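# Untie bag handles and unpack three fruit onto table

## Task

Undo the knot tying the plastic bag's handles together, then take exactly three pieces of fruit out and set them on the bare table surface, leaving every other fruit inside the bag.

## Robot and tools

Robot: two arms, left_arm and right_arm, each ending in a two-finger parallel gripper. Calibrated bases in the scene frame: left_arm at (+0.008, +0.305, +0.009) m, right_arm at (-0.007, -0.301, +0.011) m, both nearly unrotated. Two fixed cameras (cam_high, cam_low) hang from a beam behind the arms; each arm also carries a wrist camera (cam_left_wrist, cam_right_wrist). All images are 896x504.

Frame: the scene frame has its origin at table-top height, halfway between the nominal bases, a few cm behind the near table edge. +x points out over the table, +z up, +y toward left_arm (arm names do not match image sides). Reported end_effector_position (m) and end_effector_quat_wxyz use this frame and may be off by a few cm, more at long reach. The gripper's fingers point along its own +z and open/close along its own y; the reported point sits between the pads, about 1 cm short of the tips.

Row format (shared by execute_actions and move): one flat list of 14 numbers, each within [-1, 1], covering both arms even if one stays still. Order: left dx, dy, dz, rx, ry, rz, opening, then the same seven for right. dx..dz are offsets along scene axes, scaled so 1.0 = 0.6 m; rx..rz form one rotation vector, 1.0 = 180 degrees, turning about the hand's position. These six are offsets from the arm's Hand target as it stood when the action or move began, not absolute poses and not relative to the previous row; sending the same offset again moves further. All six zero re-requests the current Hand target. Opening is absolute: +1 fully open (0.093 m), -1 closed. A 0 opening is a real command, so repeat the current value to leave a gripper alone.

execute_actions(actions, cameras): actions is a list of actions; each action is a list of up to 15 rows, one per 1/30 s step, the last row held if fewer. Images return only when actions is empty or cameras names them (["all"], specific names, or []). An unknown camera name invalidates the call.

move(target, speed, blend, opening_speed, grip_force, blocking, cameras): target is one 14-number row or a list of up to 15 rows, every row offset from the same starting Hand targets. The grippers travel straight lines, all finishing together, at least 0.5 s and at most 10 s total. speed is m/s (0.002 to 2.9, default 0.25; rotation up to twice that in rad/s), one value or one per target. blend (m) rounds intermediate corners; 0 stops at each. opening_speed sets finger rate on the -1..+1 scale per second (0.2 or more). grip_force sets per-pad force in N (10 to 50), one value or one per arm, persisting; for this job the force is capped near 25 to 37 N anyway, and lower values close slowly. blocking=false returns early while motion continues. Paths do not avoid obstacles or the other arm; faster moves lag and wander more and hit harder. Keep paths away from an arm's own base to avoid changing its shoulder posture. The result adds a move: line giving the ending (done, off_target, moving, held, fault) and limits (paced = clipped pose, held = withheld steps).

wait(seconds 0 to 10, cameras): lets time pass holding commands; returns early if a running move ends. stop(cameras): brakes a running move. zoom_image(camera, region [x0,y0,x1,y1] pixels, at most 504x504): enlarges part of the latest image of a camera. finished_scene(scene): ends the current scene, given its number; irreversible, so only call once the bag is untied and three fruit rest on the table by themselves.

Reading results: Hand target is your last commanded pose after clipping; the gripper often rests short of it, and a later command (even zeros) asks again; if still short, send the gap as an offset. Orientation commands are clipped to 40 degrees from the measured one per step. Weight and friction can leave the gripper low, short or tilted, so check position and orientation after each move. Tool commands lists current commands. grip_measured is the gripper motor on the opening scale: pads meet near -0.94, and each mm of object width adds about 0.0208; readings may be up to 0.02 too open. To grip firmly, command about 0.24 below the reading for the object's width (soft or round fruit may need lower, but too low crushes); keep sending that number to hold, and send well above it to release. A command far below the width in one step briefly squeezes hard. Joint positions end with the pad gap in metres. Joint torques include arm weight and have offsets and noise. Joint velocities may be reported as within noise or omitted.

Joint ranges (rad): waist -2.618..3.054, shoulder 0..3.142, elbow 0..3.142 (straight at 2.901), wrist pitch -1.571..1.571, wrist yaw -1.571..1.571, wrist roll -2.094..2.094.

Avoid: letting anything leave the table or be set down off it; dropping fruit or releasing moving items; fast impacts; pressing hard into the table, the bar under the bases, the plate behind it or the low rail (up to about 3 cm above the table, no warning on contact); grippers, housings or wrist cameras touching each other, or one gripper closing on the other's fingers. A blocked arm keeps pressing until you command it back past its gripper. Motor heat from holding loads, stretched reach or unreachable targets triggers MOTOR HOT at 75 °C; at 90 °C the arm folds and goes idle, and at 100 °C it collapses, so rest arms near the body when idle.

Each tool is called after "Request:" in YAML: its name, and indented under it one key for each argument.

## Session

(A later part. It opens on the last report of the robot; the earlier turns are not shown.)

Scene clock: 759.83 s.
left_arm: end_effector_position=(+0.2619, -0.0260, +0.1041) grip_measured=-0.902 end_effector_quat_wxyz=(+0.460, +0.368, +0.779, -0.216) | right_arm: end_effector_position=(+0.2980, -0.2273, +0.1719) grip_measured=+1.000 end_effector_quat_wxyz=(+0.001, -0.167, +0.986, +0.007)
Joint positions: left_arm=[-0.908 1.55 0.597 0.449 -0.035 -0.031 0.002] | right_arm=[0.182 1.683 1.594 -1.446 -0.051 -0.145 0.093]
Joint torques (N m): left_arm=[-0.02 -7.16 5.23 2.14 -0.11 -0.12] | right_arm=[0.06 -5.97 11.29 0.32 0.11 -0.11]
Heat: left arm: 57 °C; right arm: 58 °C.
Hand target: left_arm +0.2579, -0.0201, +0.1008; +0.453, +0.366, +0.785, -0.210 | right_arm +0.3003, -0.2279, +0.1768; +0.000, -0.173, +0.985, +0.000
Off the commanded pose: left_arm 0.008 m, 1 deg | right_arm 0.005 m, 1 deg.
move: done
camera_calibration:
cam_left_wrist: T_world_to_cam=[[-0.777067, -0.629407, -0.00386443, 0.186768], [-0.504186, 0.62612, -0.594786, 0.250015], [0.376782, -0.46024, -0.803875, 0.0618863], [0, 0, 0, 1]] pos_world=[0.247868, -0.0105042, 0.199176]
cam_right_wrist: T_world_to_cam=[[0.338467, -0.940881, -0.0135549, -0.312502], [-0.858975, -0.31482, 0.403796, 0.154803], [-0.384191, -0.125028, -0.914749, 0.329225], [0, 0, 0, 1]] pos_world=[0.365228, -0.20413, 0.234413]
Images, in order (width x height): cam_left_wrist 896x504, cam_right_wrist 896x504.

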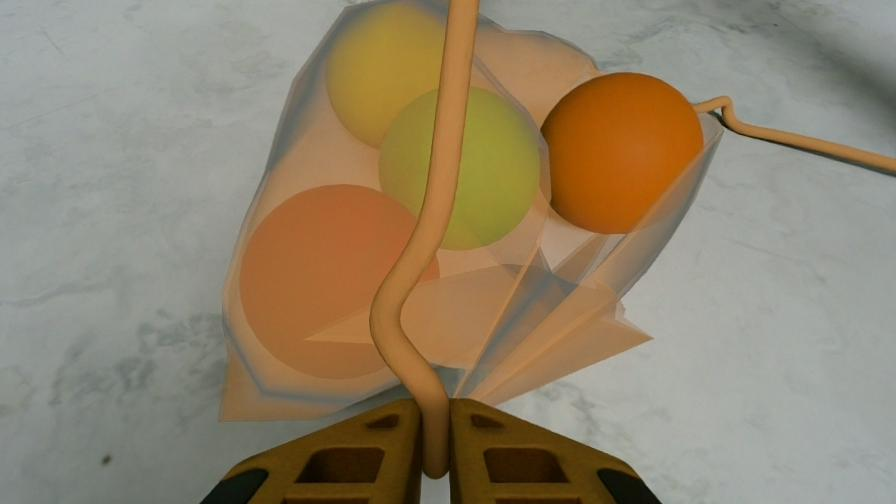

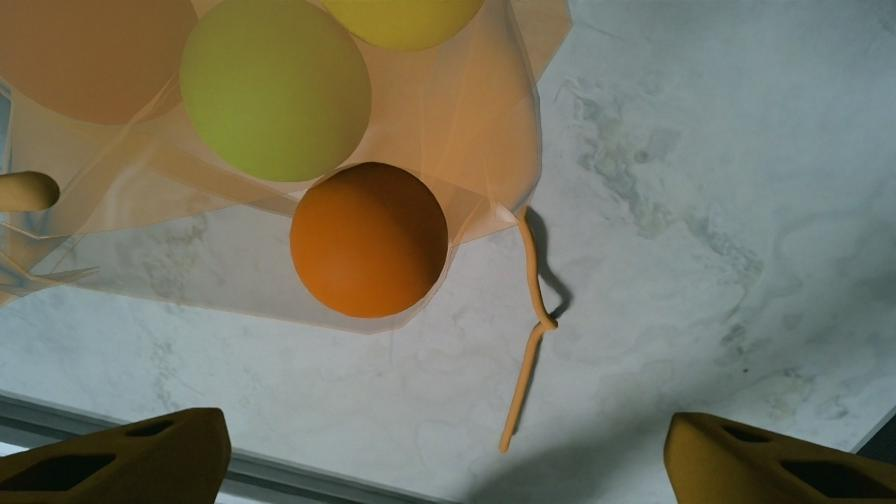

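Request:
move:
  target: [0,0,0,0,0,0,-1,-0.0313,0.054,-0.085,0,0,0.05,1]
  speed: 0.15
  cameras: ["cam_right_wrist"]

Scene clock: 800.67 s.
left_arm: end_effector_position=(+0.2619, -0.0260, +0.1040) grip_measured=-0.902 end_effector_quat_wxyz=(+0.460, +0.368, +0.779, -0.216) | right_arm: end_effector_position=(+0.2817, -0.1940, +0.1203) grip_measured=+1.000 end_effector_quat_wxyz=(-0.016, -0.244, +0.970, +0.006)
Joint positions: left_arm=[-0.908 1.55 0.597 0.448 -0.035 -0.031 0.002] | right_arm=[0.309 1.683 1.394 -1.275 -0.047 -0.176 0.093]
Joint torques (N m): left_arm=[-0.05 -7.12 5.24 2.14 -0.11 -0.11] | right_arm=[0.09 -10.1 6.65 0.66 0.14 -0.09]
Heat: left arm: 56 °C; right arm: 57 °C.
Hand target: left_arm +0.2579, -0.0201, +0.1008; +0.453, +0.366, +0.785, -0.210 | right_arm +0.2815, -0.1954, +0.1258; +0.000, -0.250, +0.968, +0.000
Off the commanded pose: left_arm 0.008 m, 1 deg | right_arm 0.006 m, 2 deg.
move: done
camera_calibration:
cam_right_wrist: T_world_to_cam=[[0.481063, -0.876466, -0.0196323, -0.303369], [-0.785832, -0.441028, 0.433546, 0.123424], [-0.388647, -0.193136, -0.900917, 0.266311], [0, 0, 0, 1]] pos_world=[0.346431, -0.160025, 0.180459]
Images, in order (width x height): cam_right_wrist 896x504.

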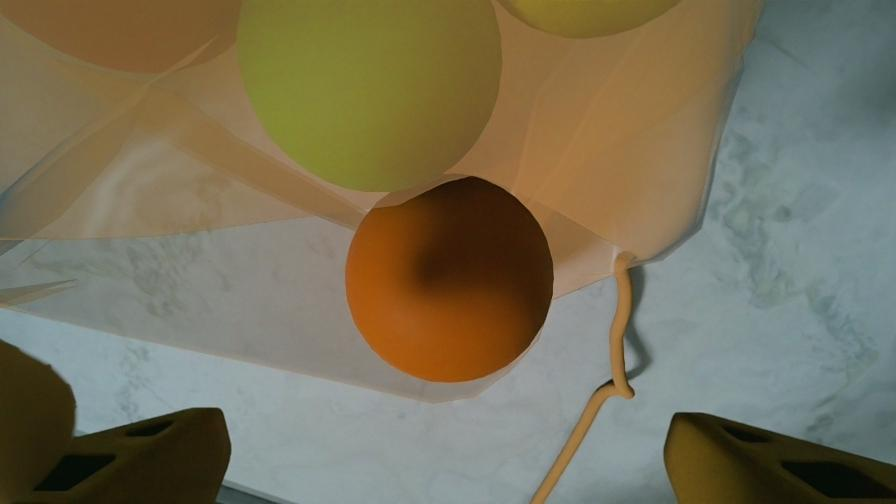

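Request:
move:
  target: [0,0,0,0,0,0,-1,-0.0042,-0.001,-0.143,0,0,0,1]
  speed: 0.1
  cameras: ["cam_right_wrist","cam_left_wrist"]

Scene clock: 823.97 s.
left_arm: end_effector_position=(+0.2618, -0.0259, +0.1037) grip_measured=-0.902 end_effector_quat_wxyz=(+0.459, +0.368, +0.779, -0.216) | right_arm: end_effector_position=(+0.2802, -0.1948, +0.0456) grip_measured=+1.000 end_effector_quat_wxyz=(+0.004, -0.249, +0.969, +0.007)
Joint positions: left_arm=[-0.908 1.55 0.597 0.447 -0.035 -0.031 0.002] | right_arm=[0.317 1.708 1.118 -0.934 -0.046 -0.176 0.093]
Joint torques (N m): left_arm=[-0.08 -7.06 5.29 2.16 -0.11 -0.11] | right_arm=[0.12 -6.27 6.57 0.79 0.15 0.03]
Heat: left arm: 56 °C; right arm: 55 °C.
Hand target: left_arm +0.2579, -0.0201, +0.1008; +0.453, +0.366, +0.785, -0.210 | right_arm +0.2790, -0.1960, +0.0400; +0.000, -0.250, +0.968, +0.000
Off the commanded pose: left_arm 0.008 m, 1 deg | right_arm 0.006 m, 1 deg.
move: done
camera_calibration:
cam_left_wrist: T_world_to_cam=[[-0.777068, -0.629405, -0.00391063, 0.186761], [-0.504905, 0.627046, -0.593198, 0.249602], [0.375814, -0.458981, -0.805047, 0.0622149], [0, 0, 0, 1]] pos_world=[0.24777, -0.0104077, 0.19888]
cam_right_wrist: T_world_to_cam=[[0.489817, -0.871746, -0.0117899, -0.306702], [-0.79742, -0.45344, 0.398138, 0.156827], [-0.352421, -0.185613, -0.91725, 0.190307], [0, 0, 0, 1]] pos_world=[0.342353, -0.160931, 0.108505]
Images, in order (width x height): cam_left_wrist 896x504, cam_right_wrist 896x504.

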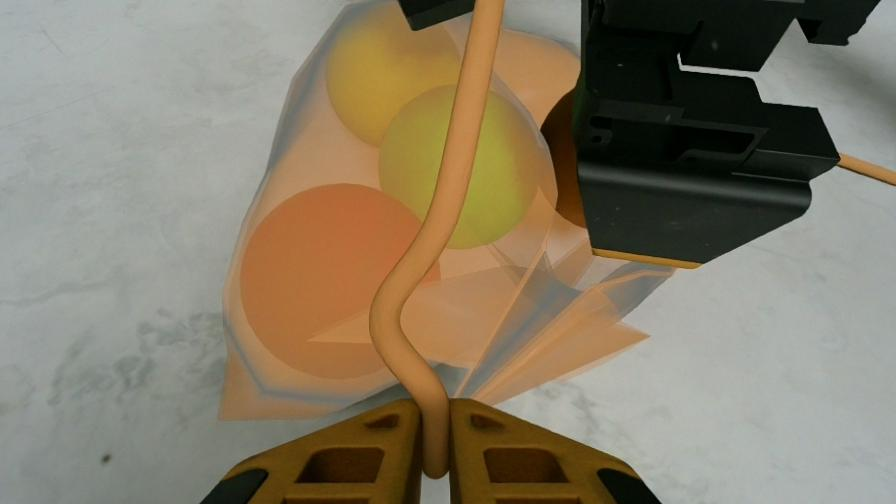

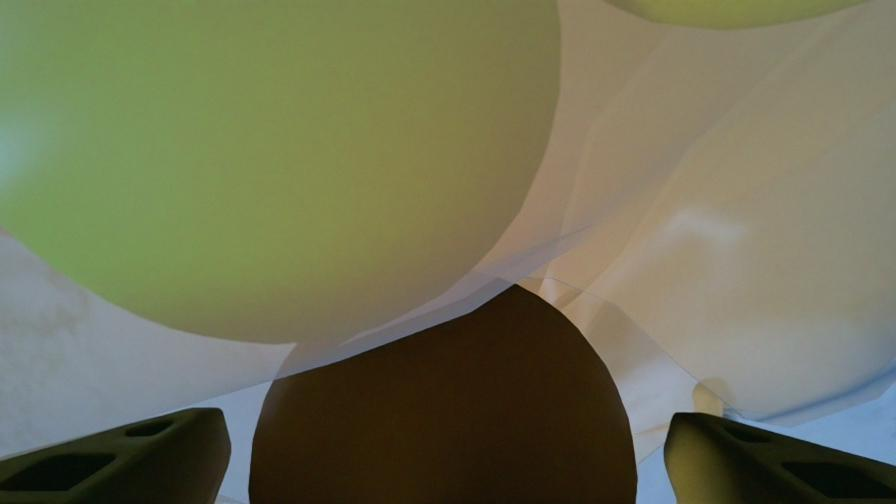

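Request:
move:
  target:
    - [0,0,0,0,0,0,-1,0,0,0.1,0,0,0,1]
    - [0,0,0,0,0,0,-1,0,0,0.09,0,0,0.072,0.82]
  speed: 0.12
  blend: [0.01,0]
  opening_speed: 0.8
  cameras: ["cam_right_wrist"]

Scene clock: 850.67 s.
left_arm: end_effector_position=(+0.2618, -0.0259, +0.1037) grip_measured=-0.902 end_effector_quat_wxyz=(+0.459, +0.368, +0.779, -0.216) | right_arm: end_effector_position=(+0.2773, -0.1945, +0.0853) grip_measured=+0.822 end_effector_quat_wxyz=(-0.009, -0.354, +0.935, +0.007)
Joint positions: left_arm=[-0.908 1.55 0.597 0.447 -0.035 -0.031 0.002] | right_arm=[0.317 1.676 1.246 -1.121 -0.045 -0.398 0.085]
Joint torques (N m): left_arm=[-0.03 -7.09 5.26 2.15 -0.12 -0.11] | right_arm=[-0.08 -8.9 9.21 0.36 0.11 -0.09]
Heat: left arm: 56 °C; right arm: 53 °C.
Hand target: left_arm +0.2579, -0.0201, +0.1008; +0.453, +0.366, +0.785, -0.210 | right_arm +0.2789, -0.1960, +0.0940; +0.000, -0.358, +0.934, +0.000
Off the commanded pose: left_arm 0.008 m, 1 deg | right_arm 0.009 m, 1 deg.
move: done
camera_calibration:
cam_right_wrist: T_world_to_cam=[[0.668128, -0.743794, -0.0193784, -0.328483], [-0.669934, -0.612705, 0.419263, 0.0707194], [-0.323719, -0.267139, -0.907658, 0.201124], [0, 0, 0, 1]] pos_world=[0.331954, -0.147266, 0.146536]
Images, in order (width x height): cam_right_wrist 896x504.

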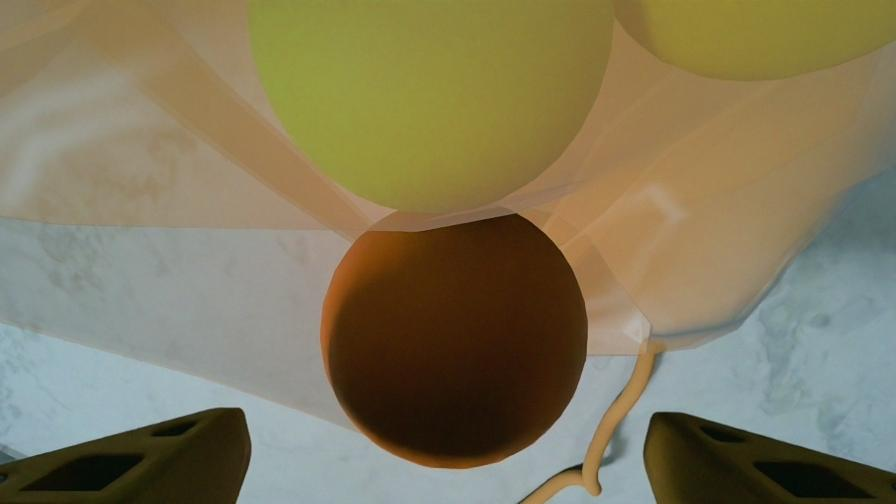

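Request:
move:
  target:
    - [0,0,0,0,0,0,-1,0.001,-0.0025,0,0,0,0.044,0.8]
    - [0,0,0,0,0,0,-1,0.001,-0.0025,-0.09,0,0,0.044,0.8]
  speed: 0.08
  cameras: ["cam_right_wrist"]

Scene clock: 872.20 s.
left_arm: end_effector_position=(+0.2618, -0.0259, +0.1037) grip_measured=-0.902 end_effector_quat_wxyz=(+0.459, +0.368, +0.779, -0.216) | right_arm: end_effector_position=(+0.2804, -0.1949, +0.0456) grip_measured=+0.802 end_effector_quat_wxyz=(+0.005, -0.420, +0.907, +0.006)
Joint positions: left_arm=[-0.908 1.55 0.597 0.447 -0.035 -0.031 0.002] | right_arm=[0.317 1.708 1.119 -0.934 -0.045 -0.541 0.084]
Joint velocities: left_arm=[-0.002 0.007 -0.012 -0.154 -0.007 -0.051 0] | right_arm=[within noise]
Joint torques (N m): left_arm=[-0.08 -7.08 5.33 2.16 -0.11 -0.1] | right_arm=[-0.13 -6.17 6.53 0.76 0.1 -0.04]
Heat: left arm: 56 °C; right arm: 53 °C.
Hand target: left_arm +0.2579, -0.0201, +0.1008; +0.453, +0.366, +0.785, -0.210 | right_arm +0.2796, -0.1975, +0.0399; +0.000, -0.422, +0.907, +0.000
Off the commanded pose: left_arm 0.008 m, 1 deg | right_arm 0.006 m, 1 deg.
move: done
camera_calibration:
cam_right_wrist: T_world_to_cam=[[0.768534, -0.639777, -0.00638829, -0.340132], [-0.585662, -0.707478, 0.395569, 0.0480878], [-0.257596, -0.300267, -0.918414, 0.141545], [0, 0, 0, 1]] pos_world=[0.326027, -0.141086, 0.108802]
Images, in order (width x height): cam_right_wrist 896x504.

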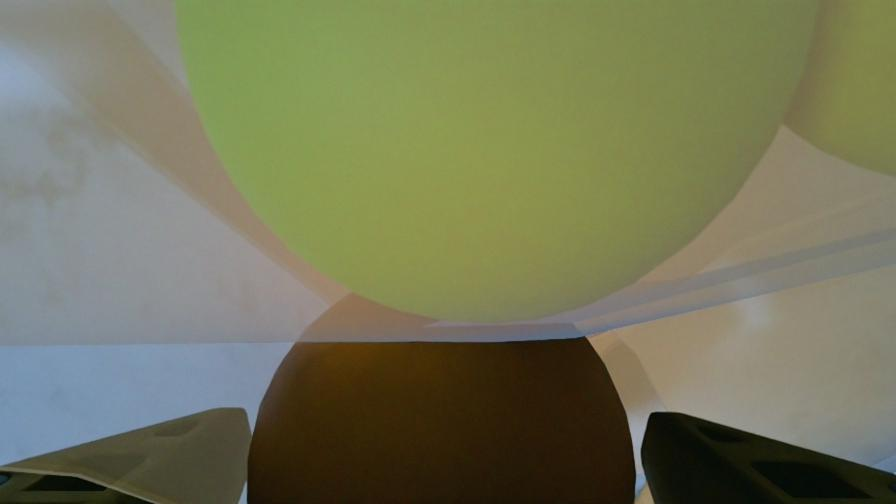

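Request:
zoom_image:
  camera: "cam_right_wrist"
  region: [0, 320, 330, 504]

Request:
zoom_image:
  camera: "cam_right_wrist"
  region: [566, 320, 896, 504]

Scaled by 1.527 from the camera's 896x504 image, which has a finer 1280x720 frame.

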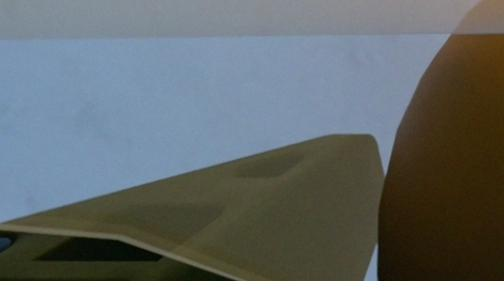

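Scaled by 1.527 from the camera's 896x504 image, which has a finer 1280x720 frame.

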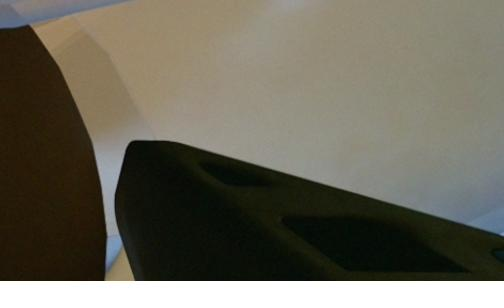

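Request:
move:
  target:
    - [0,0,0,0,0,0,-1,0,0,0.09,0,0,0,0.8]
    - [0,0,0,0,0,0,-1,0.007,0.005,0.09,0,0,-0.089,0.8]
  speed: 0.12
  blend: [0.01,0]
  cameras: ["cam_right_wrist","cam_left_wrist"]

Scene clock: 915.37 s.
left_arm: end_effector_position=(+0.2618, -0.0259, +0.1037) grip_measured=-0.902 end_effector_quat_wxyz=(+0.459, +0.368, +0.779, -0.216) | right_arm: end_effector_position=(+0.2793, -0.1940, +0.0835) grip_measured=+0.802 end_effector_quat_wxyz=(-0.008, -0.296, +0.955, +0.006)
Joint positions: left_arm=[-0.908 1.55 0.597 0.447 -0.035 -0.031 0.002] | right_arm=[0.317 1.683 1.247 -1.112 -0.045 -0.275 0.084]
Joint torques (N m): left_arm=[-0.05 -7.09 5.34 2.17 -0.12 -0.11] | right_arm=[-0.29 -7.88 11.19 0.28 0.13 0.11]
Heat: left arm: 55 °C; right arm: 52 °C.
Hand target: left_arm +0.2579, -0.0201, +0.1008; +0.453, +0.366, +0.785, -0.210 | right_arm +0.2837, -0.1946, +0.0940; +0.000, -0.291, +0.957, +0.000
Off the commanded pose: left_arm 0.008 m, 1 deg | right_arm 0.011 m, 1 deg.
move: off_target (right_arm)
camera_calibration:
cam_left_wrist: T_world_to_cam=[[-0.777068, -0.629405, -0.00391063, 0.186761], [-0.504905, 0.627046, -0.593198, 0.249602], [0.375814, -0.458981, -0.805047, 0.0622149], [0, 0, 0, 1]] pos_world=[0.24777, -0.0104077, 0.19888]
cam_right_wrist: T_world_to_cam=[[0.572132, -0.819994, -0.0165853, -0.317612], [-0.740608, -0.525219, 0.4191, 0.109766], [-0.35237, -0.227497, -0.907789, 0.216027], [0, 0, 0, 1]] pos_world=[0.339131, -0.153643, 0.144836]
Images, in order (width x height): cam_left_wrist 896x504, cam_right_wrist 896x504.

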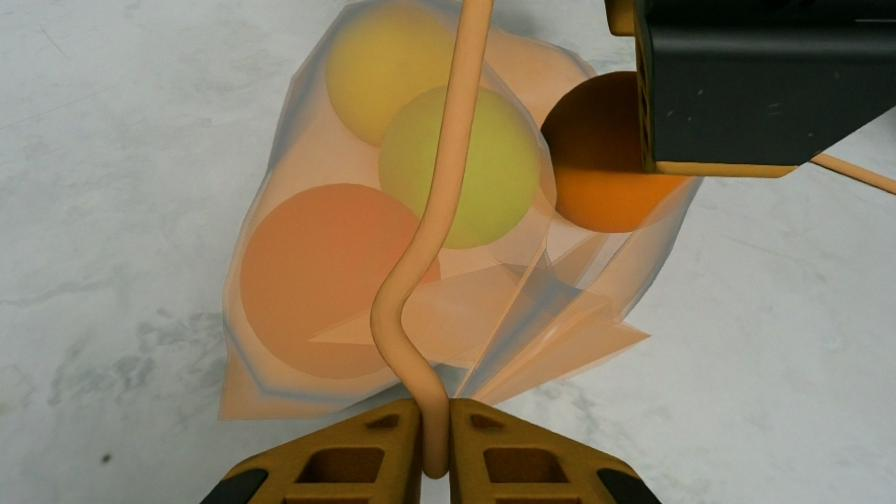

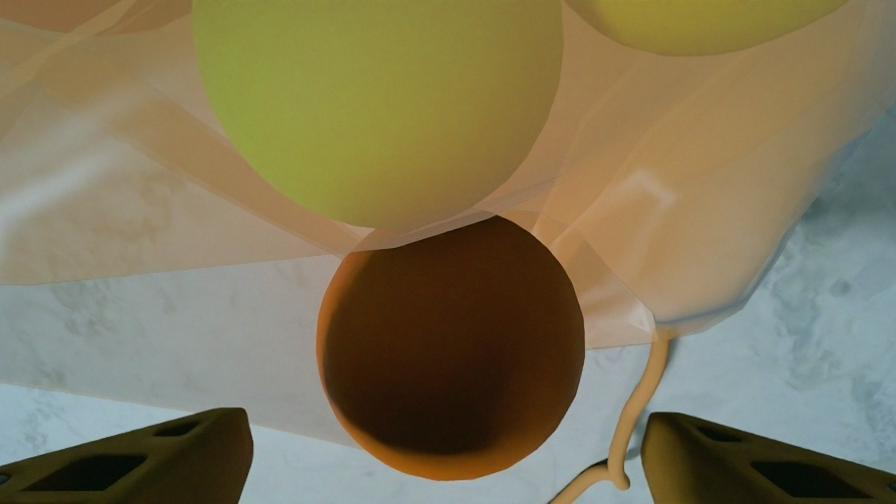

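Request:
move:
  target: [0,0,0,0,0,0,-1,-0.0058,-0.0028,-0.09,0,0,0,0.8]
  speed: 0.08
  cameras: ["cam_right_wrist","cam_left_wrist"]

Scene clock: 958.00 s.
left_arm: end_effector_position=(+0.2618, -0.0259, +0.1037) grip_measured=-0.902 end_effector_quat_wxyz=(+0.459, +0.368, +0.779, -0.216) | right_arm: end_effector_position=(+0.2815, -0.1946, +0.0457) grip_measured=+0.802 end_effector_quat_wxyz=(+0.004, -0.294, +0.956, +0.006)
Joint positions: left_arm=[-0.908 1.55 0.597 0.447 -0.035 -0.031 0.002] | right_arm=[0.317 1.712 1.123 -0.935 -0.045 -0.27 0.084]
Joint torques (N m): left_arm=[-0.08 -7.09 5.34 2.17 -0.11 -0.11] | right_arm=[0.1 -6.26 6.49 0.8 0.09 0.11]
Heat: left arm: 55 °C; right arm: 56 °C.
Hand target: left_arm +0.2579, -0.0201, +0.1008; +0.453, +0.366, +0.785, -0.210 | right_arm +0.2803, -0.1962, +0.0400; +0.000, -0.291, +0.957, +0.000
Off the commanded pose: left_arm 0.008 m, 1 deg | right_arm 0.006 m, 1 deg.
move: done
camera_calibration:
cam_left_wrist: T_world_to_cam=[[-0.777068, -0.629405, -0.00391063, 0.186761], [-0.504905, 0.627046, -0.593198, 0.249602], [0.375814, -0.458981, -0.805047, 0.0622149], [0, 0, 0, 1]] pos_world=[0.24777, -0.0104077, 0.19888]
cam_right_wrist: T_world_to_cam=[[0.569047, -0.822248, -0.00961295, -0.319847], [-0.752453, -0.525388, 0.397217, 0.131281], [-0.331662, -0.218802, -0.917674, 0.178631], [0, 0, 0, 1]] pos_world=[0.340036, -0.154935, 0.108704]
Images, in order (width x height): cam_left_wrist 896x504, cam_right_wrist 896x504.

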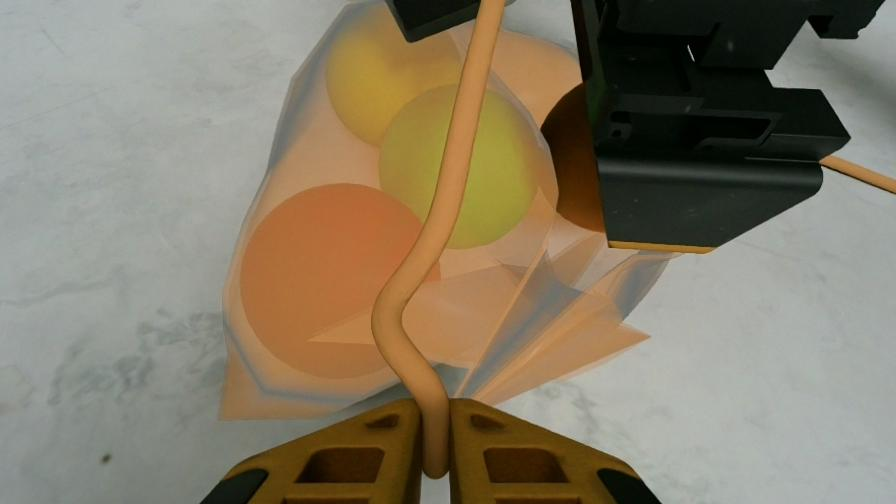

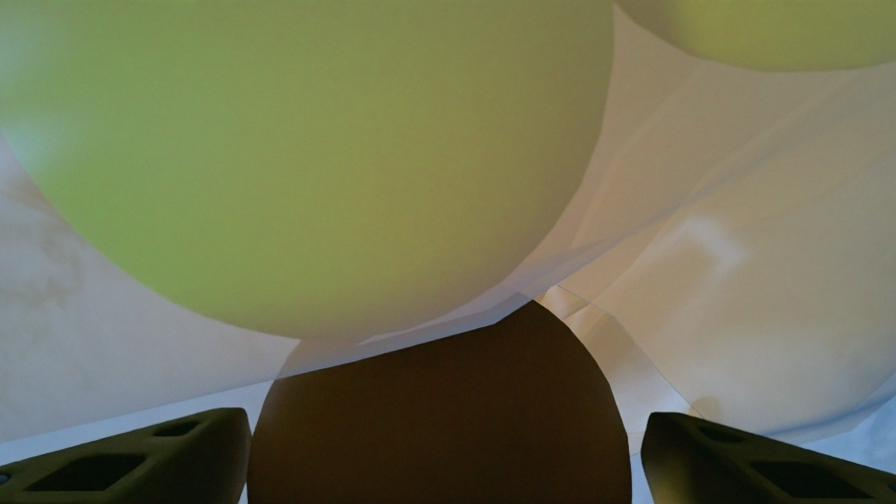

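Request:
move:
  target: [0,0,0,0,0,0,-1,0,0,0,0,0,0,0.05]
  opening_speed: 0.35
  cameras: ["cam_right_wrist"]

Scene clock: 966.77 s.
left_arm: end_effector_position=(+0.2618, -0.0259, +0.1037) grip_measured=-0.902 end_effector_quat_wxyz=(+0.459, +0.368, +0.779, -0.216) | right_arm: end_effector_position=(+0.2816, -0.1945, +0.0457) grip_measured=+0.323 end_effector_quat_wxyz=(+0.004, -0.294, +0.956, +0.006)
Joint positions: left_arm=[-0.908 1.55 0.597 0.447 -0.035 -0.031 0.002] | right_arm=[0.317 1.712 1.123 -0.935 -0.045 -0.27 0.061]
Joint torques (N m): left_arm=[-0.01 -7.17 5.33 2.15 -0.11 -0.11] | right_arm=[0.21 -6.24 6.39 0.76 0.12 0.06]
Heat: left arm: 55 °C; right arm: 55 °C.
Hand target: left_arm +0.2579, -0.0201, +0.1008; +0.453, +0.366, +0.785, -0.210 | right_arm +0.2802, -0.1963, +0.0400; +0.000, -0.291, +0.957, +0.000
Off the commanded pose: left_arm 0.008 m, 1 deg | right_arm 0.006 m, 1 deg.
move: done
camera_calibration:
cam_right_wrist: T_world_to_cam=[[0.569075, -0.822231, -0.0094663, -0.319869], [-0.752613, -0.52546, 0.39682, 0.131328], [-0.331252, -0.218696, -0.917848, 0.178619], [0, 0, 0, 1]] pos_world=[0.340037, -0.154935, 0.108803]
Images, in order (width x height): cam_right_wrist 896x504.

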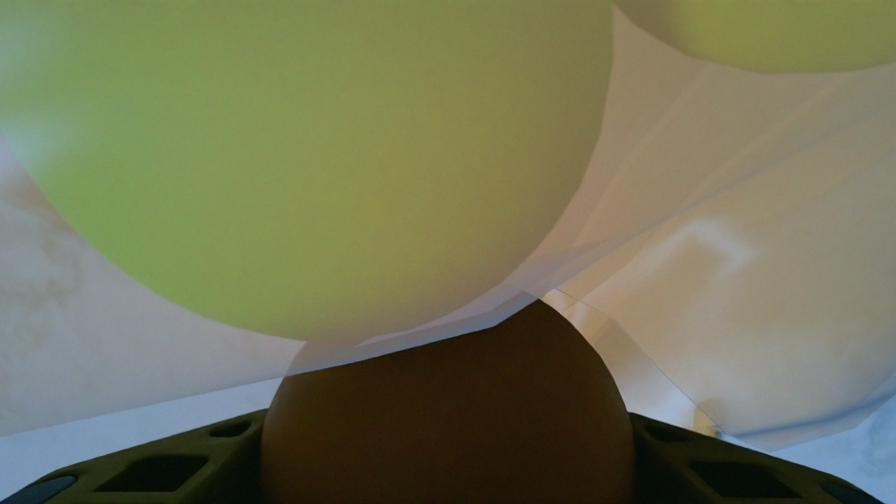

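Request:
move:
  target: [0,0,0,0,0,0,-1,-0.02,-0.01,0.1,0,0,0,0.05]
  speed: 0.06
  cameras: ["cam_right_wrist","cam_left_wrist"]

Scene clock: 976.90 s.
left_arm: end_effector_position=(+0.2618, -0.0259, +0.1037) grip_measured=-0.902 end_effector_quat_wxyz=(+0.459, +0.368, +0.779, -0.216) | right_arm: end_effector_position=(+0.2627, -0.1996, +0.0839) grip_measured=+0.323 end_effector_quat_wxyz=(-0.018, -0.293, +0.956, +0.006)
Joint positions: left_arm=[-0.908 1.55 0.597 0.447 -0.035 -0.031 0.002] | right_arm=[0.317 1.636 1.194 -1.127 -0.045 -0.27 0.061]
Joint torques (N m): left_arm=[-0.06 -7.08 5.27 2.17 -0.13 -0.1] | right_arm=[-0.83 -9.47 11.07 0.23 0.1 -0.04]
Heat: left arm: 54 °C; right arm: 54 °C.
Hand target: left_arm +0.2579, -0.0201, +0.1008; +0.453, +0.366, +0.785, -0.210 | right_arm +0.2683, -0.2022, +0.1000; +0.000, -0.291, +0.957, +0.000
Off the commanded pose: left_arm 0.008 m, 1 deg | right_arm 0.017 m, 2 deg.
move: off_target (right_arm)
camera_calibration:
cam_left_wrist: T_world_to_cam=[[-0.777068, -0.629405, -0.00391063, 0.186761], [-0.504905, 0.627046, -0.593198, 0.249602], [0.375814, -0.458981, -0.805047, 0.0622149], [0, 0, 0, 1]] pos_world=[0.24777, -0.0104077, 0.19888]
cam_right_wrist: T_world_to_cam=[[0.567171, -0.823308, -0.0219215, -0.311612], [-0.735475, -0.518284, 0.436414, 0.0928901], [-0.370665, -0.231399, -0.899479, 0.212492], [0, 0, 0, 1]] pos_world=[0.323819, -0.159239, 0.143763]
Images, in order (width x height): cam_left_wrist 896x504, cam_right_wrist 896x504.

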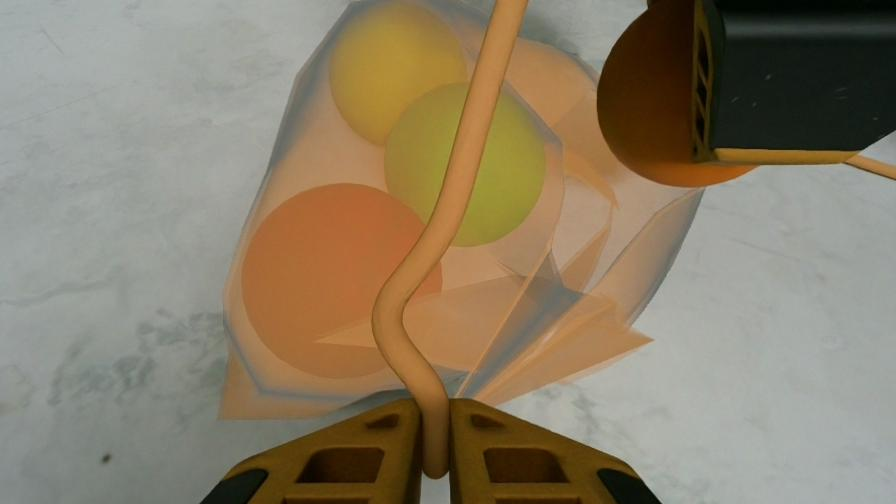

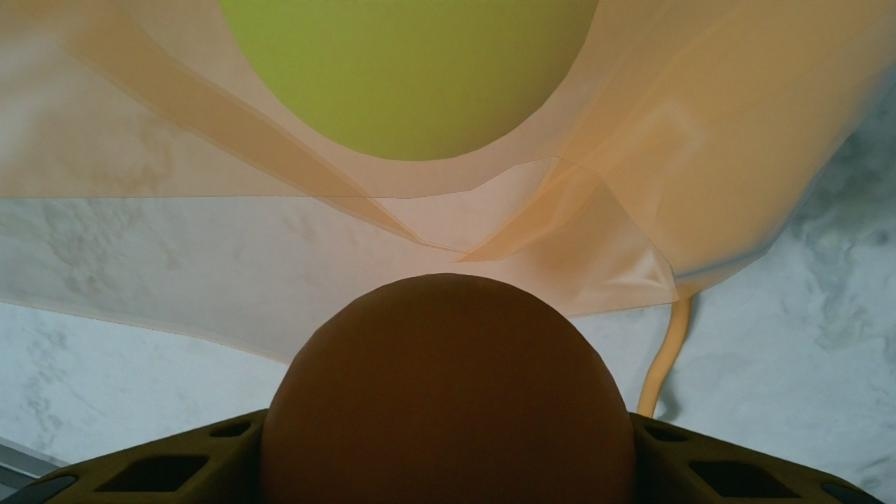

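Request:
move:
  target:
    - [0,0,0,0,0,0,-1,-0.005,-0.02,0.09,0,0,0,0.05]
    - [0,0,0,0,0,0,-1,0.005,-0.345,0.07,0,0,-0.2,0.05]
    - [0,0,0,0,0,0,-1,0.005,-0.345,-0.06,0,0,-0.2,0.05]
  speed: [0.1,0.2,0.1]
  blend: [0.03,0.03,0]
  cameras: ["cam_right_wrist","cam_left_wrist"]

Scene clock: 995.23 s.
left_arm: end_effector_position=(+0.2618, -0.0259, +0.1037) grip_measured=-0.902 end_effector_quat_wxyz=(+0.459, +0.368, +0.779, -0.216) | right_arm: end_effector_position=(+0.2703, -0.4095, +0.0692) grip_measured=+0.324 end_effector_quat_wxyz=(-0.001, +0.016, +1.000, -0.003)
Joint positions: left_arm=[-0.908 1.55 0.597 0.447 -0.035 -0.031 0.002] | right_arm=[-0.416 1.698 1.166 -1.031 -0.045 -0.376 0.061]
Joint torques (N m): left_arm=[-0.08 -7.12 5.33 2.15 -0.12 -0.11] | right_arm=[-0.13 -6.19 6.86 0.75 -0.06 0.07]
Heat: left arm: 54 °C; right arm: 54 °C.
Hand target: left_arm +0.2579, -0.0201, +0.1008; +0.453, +0.366, +0.785, -0.210 | right_arm +0.2713, -0.4093, +0.0640; +0.000, +0.019, +1.000, +0.000
Off the commanded pose: left_arm 0.008 m, 1 deg | right_arm 0.005 m, 0 deg.
move: done; blend cut to 0.0279 m at target 1
camera_calibration:
cam_left_wrist: T_world_to_cam=[[-0.777068, -0.629405, -0.00391063, 0.186761], [-0.504905, 0.627046, -0.593198, 0.249602], [0.375814, -0.458981, -0.805047, 0.0622149], [0, 0, 0, 1]] pos_world=[0.24777, -0.0104077, 0.19888]
cam_right_wrist: T_world_to_cam=[[-0.0225865, -0.999732, 0.00509244, -0.403776], [-0.912367, 0.0226947, 0.408744, 0.267482], [-0.40875, 0.0045859, -0.912635, 0.26144], [0, 0, 0, 1]] pos_world=[0.341785, -0.410937, 0.131324]
Images, in order (width x height): cam_left_wrist 896x504, cam_right_wrist 896x504.

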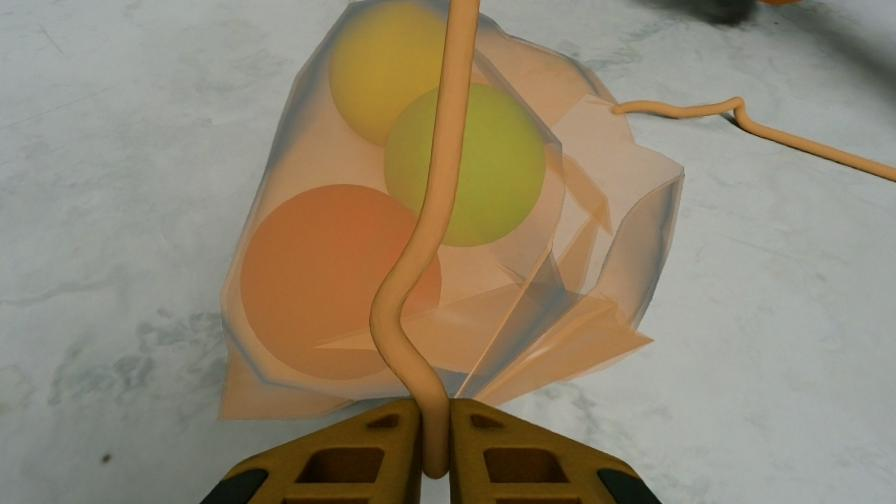

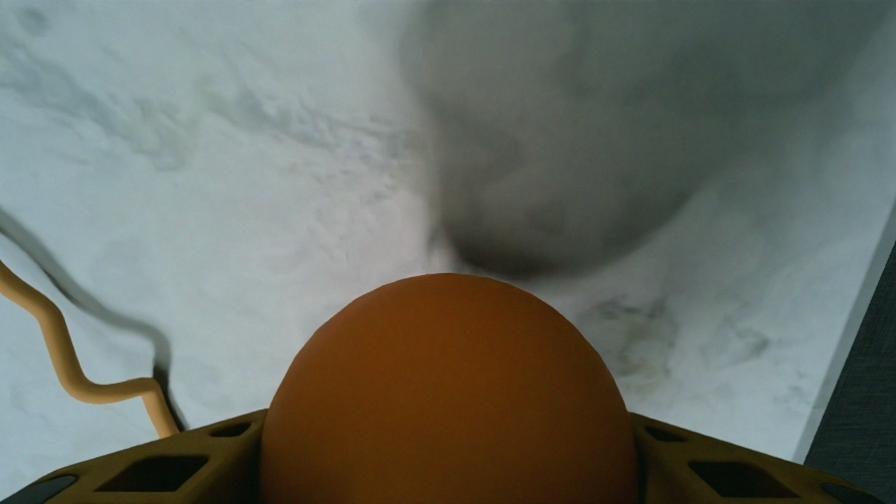

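Request:
move:
  target: [0,0,0,0,0,0,-1,0,0,-0.047,0,0,0,0.05]
  speed: 0.03

Scene clock: 1003.03 s.
left_arm: end_effector_position=(+0.2618, -0.0259, +0.1037) grip_measured=-0.902 end_effector_quat_wxyz=(+0.459, +0.368, +0.779, -0.216) | right_arm: end_effector_position=(+0.2693, -0.4105, +0.0431) grip_measured=+0.324 end_effector_quat_wxyz=(-0.002, +0.017, +1.000, -0.002)
Joint positions: left_arm=[-0.908 1.55 0.597 0.447 -0.035 -0.031 0.002] | right_arm=[-0.416 1.733 1.097 -0.93 -0.045 -0.374 0.061]
Joint torques (N m): left_arm=[-0.01 -7.13 5.24 2.16 -0.12 -0.13] | right_arm=[0.09 -5.76 6.08 0.84 -0.07 0.06]
Heat: left arm: 54 °C; right arm: 54 °C.
Hand target: left_arm +0.2579, -0.0201, +0.1008; +0.453, +0.366, +0.785, -0.210 | right_arm +0.2712, -0.4092, +0.0357; +0.000, +0.019, +1.000, +0.000
Off the commanded pose: left_arm 0.008 m, 1 deg | right_arm 0.008 m, 0 deg.
move: done

Request:
move:
  target: [0,0,0,0,0,0,-1,0,0,-0.01,0,0,0,0.05]
  speed: 0.03

Scene clock: 1015.23 s.
left_arm: end_effector_position=(+0.2618, -0.0259, +0.1037) grip_measured=-0.902 end_effector_quat_wxyz=(+0.459, +0.368, +0.779, -0.216) | right_arm: end_effector_position=(+0.2696, -0.4106, +0.0420) grip_measured=+0.324 end_effector_quat_wxyz=(+0.000, +0.017, +1.000, -0.003)
Joint positions: left_arm=[-0.908 1.55 0.597 0.447 -0.035 -0.031 0.002] | right_arm=[-0.416 1.733 1.092 -0.922 -0.045 -0.374 0.061]
Joint torques (N m): left_arm=[-0.02 -7.1 5.3 2.15 -0.11 -0.12] | right_arm=[0.17 -5.01 5 1.03 -0.08 0.08]
Heat: left arm: 54 °C; right arm: 53 °C.
Hand target: left_arm +0.2579, -0.0201, +0.1008; +0.453, +0.366, +0.785, -0.210 | right_arm +0.2713, -0.4093, +0.0297; +0.000, +0.019, +1.000, +0.000
Off the commanded pose: left_arm 0.008 m, 1 deg | right_arm 0.013 m, 0 deg.
move: off_target (right_arm)

Request:
move:
  target:
    - [0,0,0,0,0,0,-1,0,0,0.014,0,0,0,0.95]
    - [0,0,0,0,0,0,-1,0,0,0.2,0,0,0,0.95]
  opening_speed: 0.5
  speed: [0.05,0.15]
  cameras: ["cam_right_wrist","cam_left_wrist"]

Scene clock: 1028.33 s.
left_arm: end_effector_position=(+0.2618, -0.0259, +0.1037) grip_measured=-0.902 end_effector_quat_wxyz=(+0.459, +0.368, +0.779, -0.216) | right_arm: end_effector_position=(+0.2702, -0.4058, +0.1359) grip_measured=+0.948 end_effector_quat_wxyz=(-0.016, +0.017, +1.000, +0.004)
Joint positions: left_arm=[-0.908 1.55 0.597 0.447 -0.035 -0.031 0.002] | right_arm=[-0.416 1.681 1.416 -1.331 -0.045 -0.376 0.091]
Joint torques (N m): left_arm=[-0.08 -7.1 5.26 2.15 -0.11 -0.11] | right_arm=[-1.37 -9.13 10.88 0.22 -0.08 -0.08]
Heat: left arm: 54 °C; right arm: 52 °C.
Hand target: left_arm +0.2579, -0.0201, +0.1008; +0.453, +0.366, +0.785, -0.210 | right_arm +0.2713, -0.4093, +0.1498; +0.000, +0.019, +1.000, +0.000
Off the commanded pose: left_arm 0.008 m, 1 deg | right_arm 0.014 m, 2 deg.
move: off_target (right_arm)
camera_calibration:
cam_left_wrist: T_world_to_cam=[[-0.777068, -0.629405, -0.00391063, 0.186761], [-0.504905, 0.627046, -0.593198, 0.249602], [0.375814, -0.458981, -0.805047, 0.0622149], [0, 0, 0, 1]] pos_world=[0.24777, -0.0104077, 0.19888]
cam_right_wrist: T_world_to_cam=[[-0.0238932, -0.999686, -0.00751032, -0.398326], [-0.899349, 0.0182131, 0.436852, 0.230815], [-0.436579, 0.0171922, -0.899502, 0.333062], [0, 0, 0, 1]] pos_world=[0.343474, -0.408131, 0.195766]
Images, in order (width x height): cam_left_wrist 896x504, cam_right_wrist 896x504.

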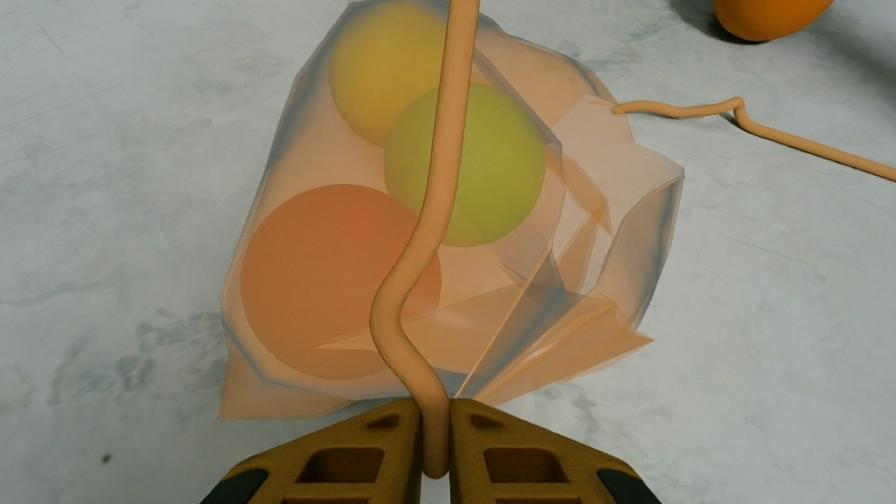

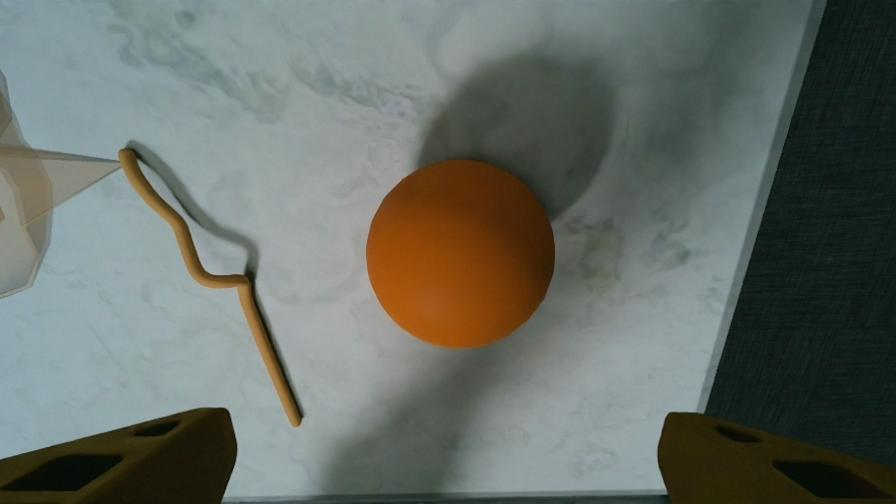

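Request:
move:
  target: [0.12,0.0,0.02,0,0,0,-1,-0.02,0.03,0.0,0,0,0,0.95]
  speed: 0.08
  cameras: ["cam_left_wrist"]

Scene clock: 1039.00 s.
left_arm: end_effector_position=(+0.3274, -0.0180, +0.1158) grip_measured=-0.902 end_effector_quat_wxyz=(+0.461, +0.360, +0.783, -0.212) | right_arm: end_effector_position=(+0.2658, -0.3963, +0.1458) grip_measured=+0.948 end_effector_quat_wxyz=(+0.000, +0.016, +1.000, -0.003)
Joint positions: left_arm=[-0.73 1.655 0.766 0.381 0.104 0.044 0.002] | right_arm=[-0.394 1.619 1.39 -1.332 -0.045 -0.353 0.091]
Joint torques (N m): left_arm=[0.59 -5.27 8.62 2.15 0.14 0.09] | right_arm=[0.05 -9.24 6.54 0.32 -0.07 0.1]
Heat: left arm: 54 °C; right arm: 54 °C.
Hand target: left_arm +0.3299, -0.0201, +0.1129; +0.453, +0.366, +0.785, -0.211 | right_arm +0.2593, -0.3912, +0.1498; +0.000, +0.019, +1.000, +0.000
Off the commanded pose: left_arm 0.004 m, 1 deg | right_arm 0.009 m, 0 deg.
move: done
camera_calibration:
cam_left_wrist: T_world_to_cam=[[-0.764317, -0.644837, -0.00206018, 0.238084], [-0.51795, 0.615816, -0.593716, 0.289069], [0.384119, -0.45272, -0.804672, 0.0482966], [0, 0, 0, 1]] pos_world=[0.313143, -0.00262281, 0.210978]
Images, in order (width x height): cam_left_wrist 896x504.

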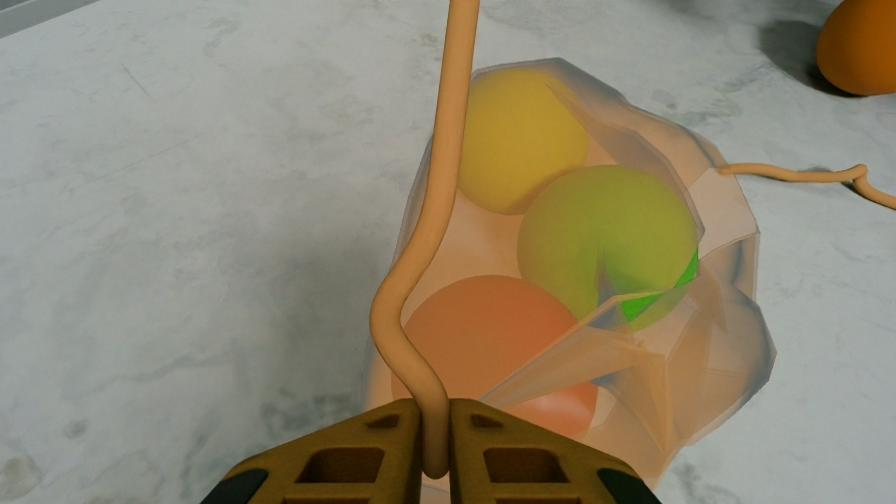

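Request:
move:
  target:
    - [0,0,0,0,0,0,-1,0.03,0.12,0.0,0,0,0.1844,-0.3]
    - [0,0,0,0,0,0,-1,0.0395,0.175,-0.15,0,0,0.1844,-0.3]
  speed: 0.15
  blend: [0.03,0]
  cameras: ["cam_right_wrist"]

Scene clock: 1057.17 s.
left_arm: end_effector_position=(+0.3273, -0.0180, +0.1157) grip_measured=-0.902 end_effector_quat_wxyz=(+0.461, +0.360, +0.783, -0.212) | right_arm: end_effector_position=(+0.2834, -0.2868, +0.0649) grip_measured=-0.298 end_effector_quat_wxyz=(+0.002, -0.270, +0.963, +0.000)
Joint positions: left_arm=[-0.73 1.655 0.766 0.381 0.104 0.044 0.002] | right_arm=[0.007 1.646 1.113 -1.007 -0.045 -0.531 0.031]
Joint torques (N m): left_arm=[0.62 -5.29 8.66 2.12 0.15 0.06] | right_arm=[0.17 -5.83 6.69 0.74 0.02 0.1]
Heat: left arm: 53 °C; right arm: 53 °C.
Hand target: left_arm +0.3299, -0.0201, +0.1129; +0.453, +0.366, +0.785, -0.211 | right_arm +0.2829, -0.2862, +0.0597; +0.000, -0.268, +0.964, +0.000
Off the commanded pose: left_arm 0.004 m, 1 deg | right_arm 0.005 m, 0 deg.
move: done
camera_calibration:
cam_right_wrist: T_world_to_cam=[[0.527705, -0.849428, 0.000340004, -0.393384], [-0.777295, -0.482731, 0.403465, 0.095385], [-0.34255, -0.213175, -0.914995, 0.181166], [0, 0, 0, 1]] pos_world=[0.343791, -0.249486, 0.127415]
Images, in order (width x height): cam_right_wrist 896x504.

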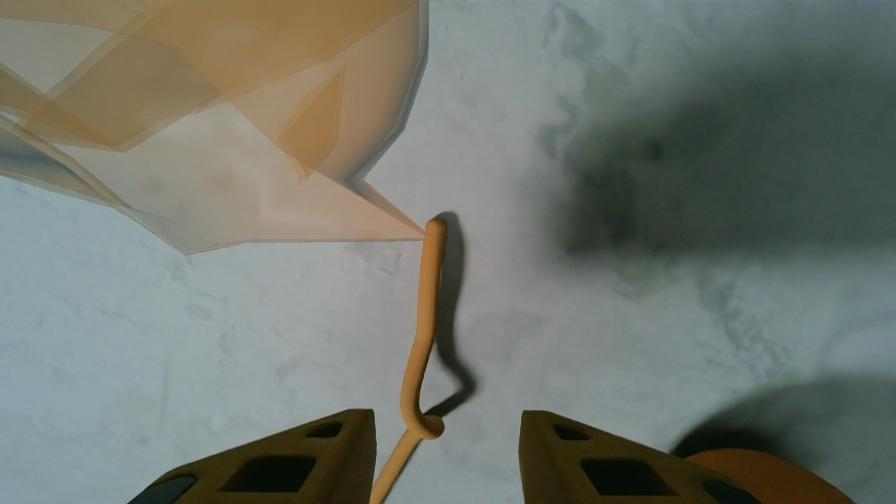

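Request:
move:
  target:
    - [0,0,0,0,0,0,-1,0.001,0.0125,-0.07,0,0,0,-0.3]
    - [0,0,0,0,0,0,-1,0.001,0.0125,-0.07,0,0,0,-1]
  speed: 0.06
  opening_speed: 0.6
  cameras: ["cam_right_wrist"]

Scene clock: 1069.17 s.
left_arm: end_effector_position=(+0.3273, -0.0180, +0.1157) grip_measured=-0.902 end_effector_quat_wxyz=(+0.461, +0.360, +0.783, -0.212) | right_arm: end_effector_position=(+0.2856, -0.2792, +0.0236) grip_measured=-0.987 end_effector_quat_wxyz=(+0.004, -0.270, +0.963, +0.000)
Joint positions: left_arm=[-0.73 1.655 0.766 0.381 0.104 0.044 0.002] | right_arm=[0.039 1.713 1.015 -0.836 -0.045 -0.498 0]
Joint torques (N m): left_arm=[0.64 -5.27 8.61 2.14 0.14 0.06] | right_arm=[0.03 -5.82 6.01 0.73 -0.01 0.09]
Heat: left arm: 53 °C; right arm: 52 °C.
Hand target: left_arm +0.3299, -0.0201, +0.1129; +0.453, +0.366, +0.785, -0.211 | right_arm +0.2835, -0.2787, +0.0177; +0.000, -0.268, +0.964, +0.000
Off the commanded pose: left_arm 0.004 m, 1 deg | right_arm 0.006 m, 1 deg.
move: done
camera_calibration:
cam_right_wrist: T_world_to_cam=[[0.527224, -0.849725, 0.00134019, -0.387962], [-0.779114, -0.482782, 0.399878, 0.118081], [-0.339139, -0.211869, -0.916567, 0.145224], [0, 0, 0, 1]] pos_world=[0.345792, -0.241885, 0.0864095]
Images, in order (width x height): cam_right_wrist 896x504.

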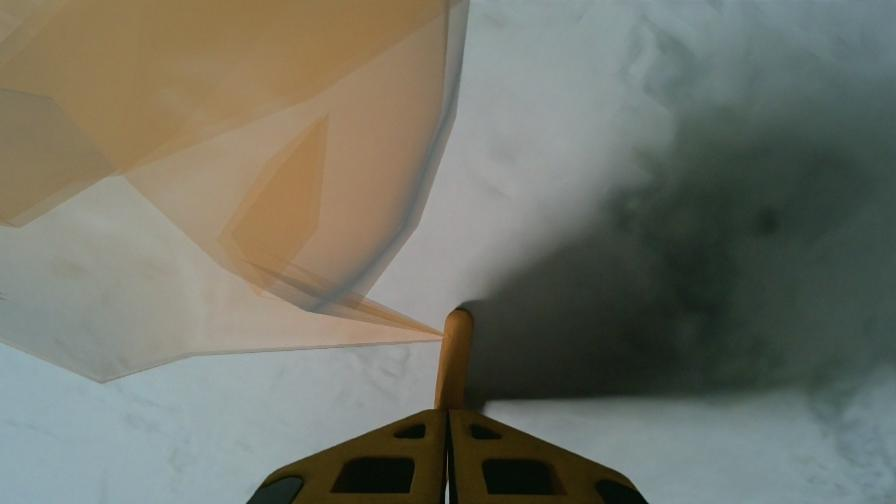

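Request:
move:
  target:
    - [0,0,0,0,0,0,-1,0,0,0,0,0,0,-0.3]
    - [0,0,0,0,0,0,-1,0.0,0,-0.02,0,0,0,-0.3]
    - [0,0,0,0,0,0,-1,0.0,0,-0.02,0,0,0,-1]
  speed: 0.04
  opening_speed: 0.6
  cameras: ["cam_right_wrist"]

Scene clock: 1082.30 s.
left_arm: end_effector_position=(+0.3273, -0.0180, +0.1157) grip_measured=-0.902 end_effector_quat_wxyz=(+0.461, +0.360, +0.783, -0.212) | right_arm: end_effector_position=(+0.2856, -0.2796, +0.0128) grip_measured=-0.909 end_effector_quat_wxyz=(+0.004, -0.269, +0.963, +0.001)
Joint positions: left_arm=[-0.73 1.655 0.766 0.381 0.104 0.044 0.002] | right_arm=[0.039 1.735 0.992 -0.792 -0.045 -0.497 0.002]
Joint torques (N m): left_arm=[0.65 -5.27 8.65 2.13 0.14 0.07] | right_arm=[0.21 -5.65 5.9 0.79 -0.02 0.09]
Heat: left arm: 53 °C; right arm: 51 °C.
Hand target: left_arm +0.3299, -0.0201, +0.1129; +0.453, +0.366, +0.785, -0.211 | right_arm +0.2836, -0.2787, +0.0058; +0.000, -0.268, +0.964, +0.000
Off the commanded pose: left_arm 0.004 m, 1 deg | right_arm 0.007 m, 0 deg.
move: done
camera_calibration:
cam_right_wrist: T_world_to_cam=[[0.525876, -0.850561, 0.000996739, -0.388217], [-0.779584, -0.481524, 0.40048, 0.122649], [-0.340153, -0.21138, -0.916305, 0.13559], [0, 0, 0, 1]] pos_world=[0.34589, -0.242483, 0.0755104]
Images, in order (width x height): cam_right_wrist 896x504.

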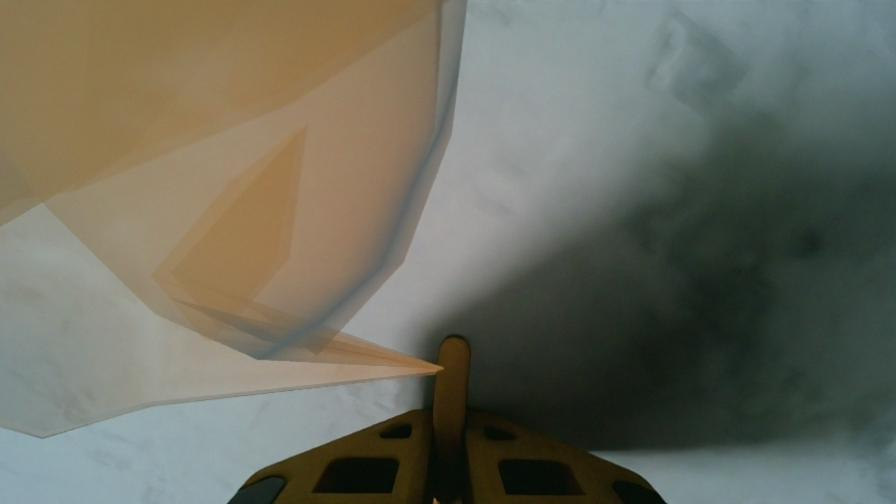

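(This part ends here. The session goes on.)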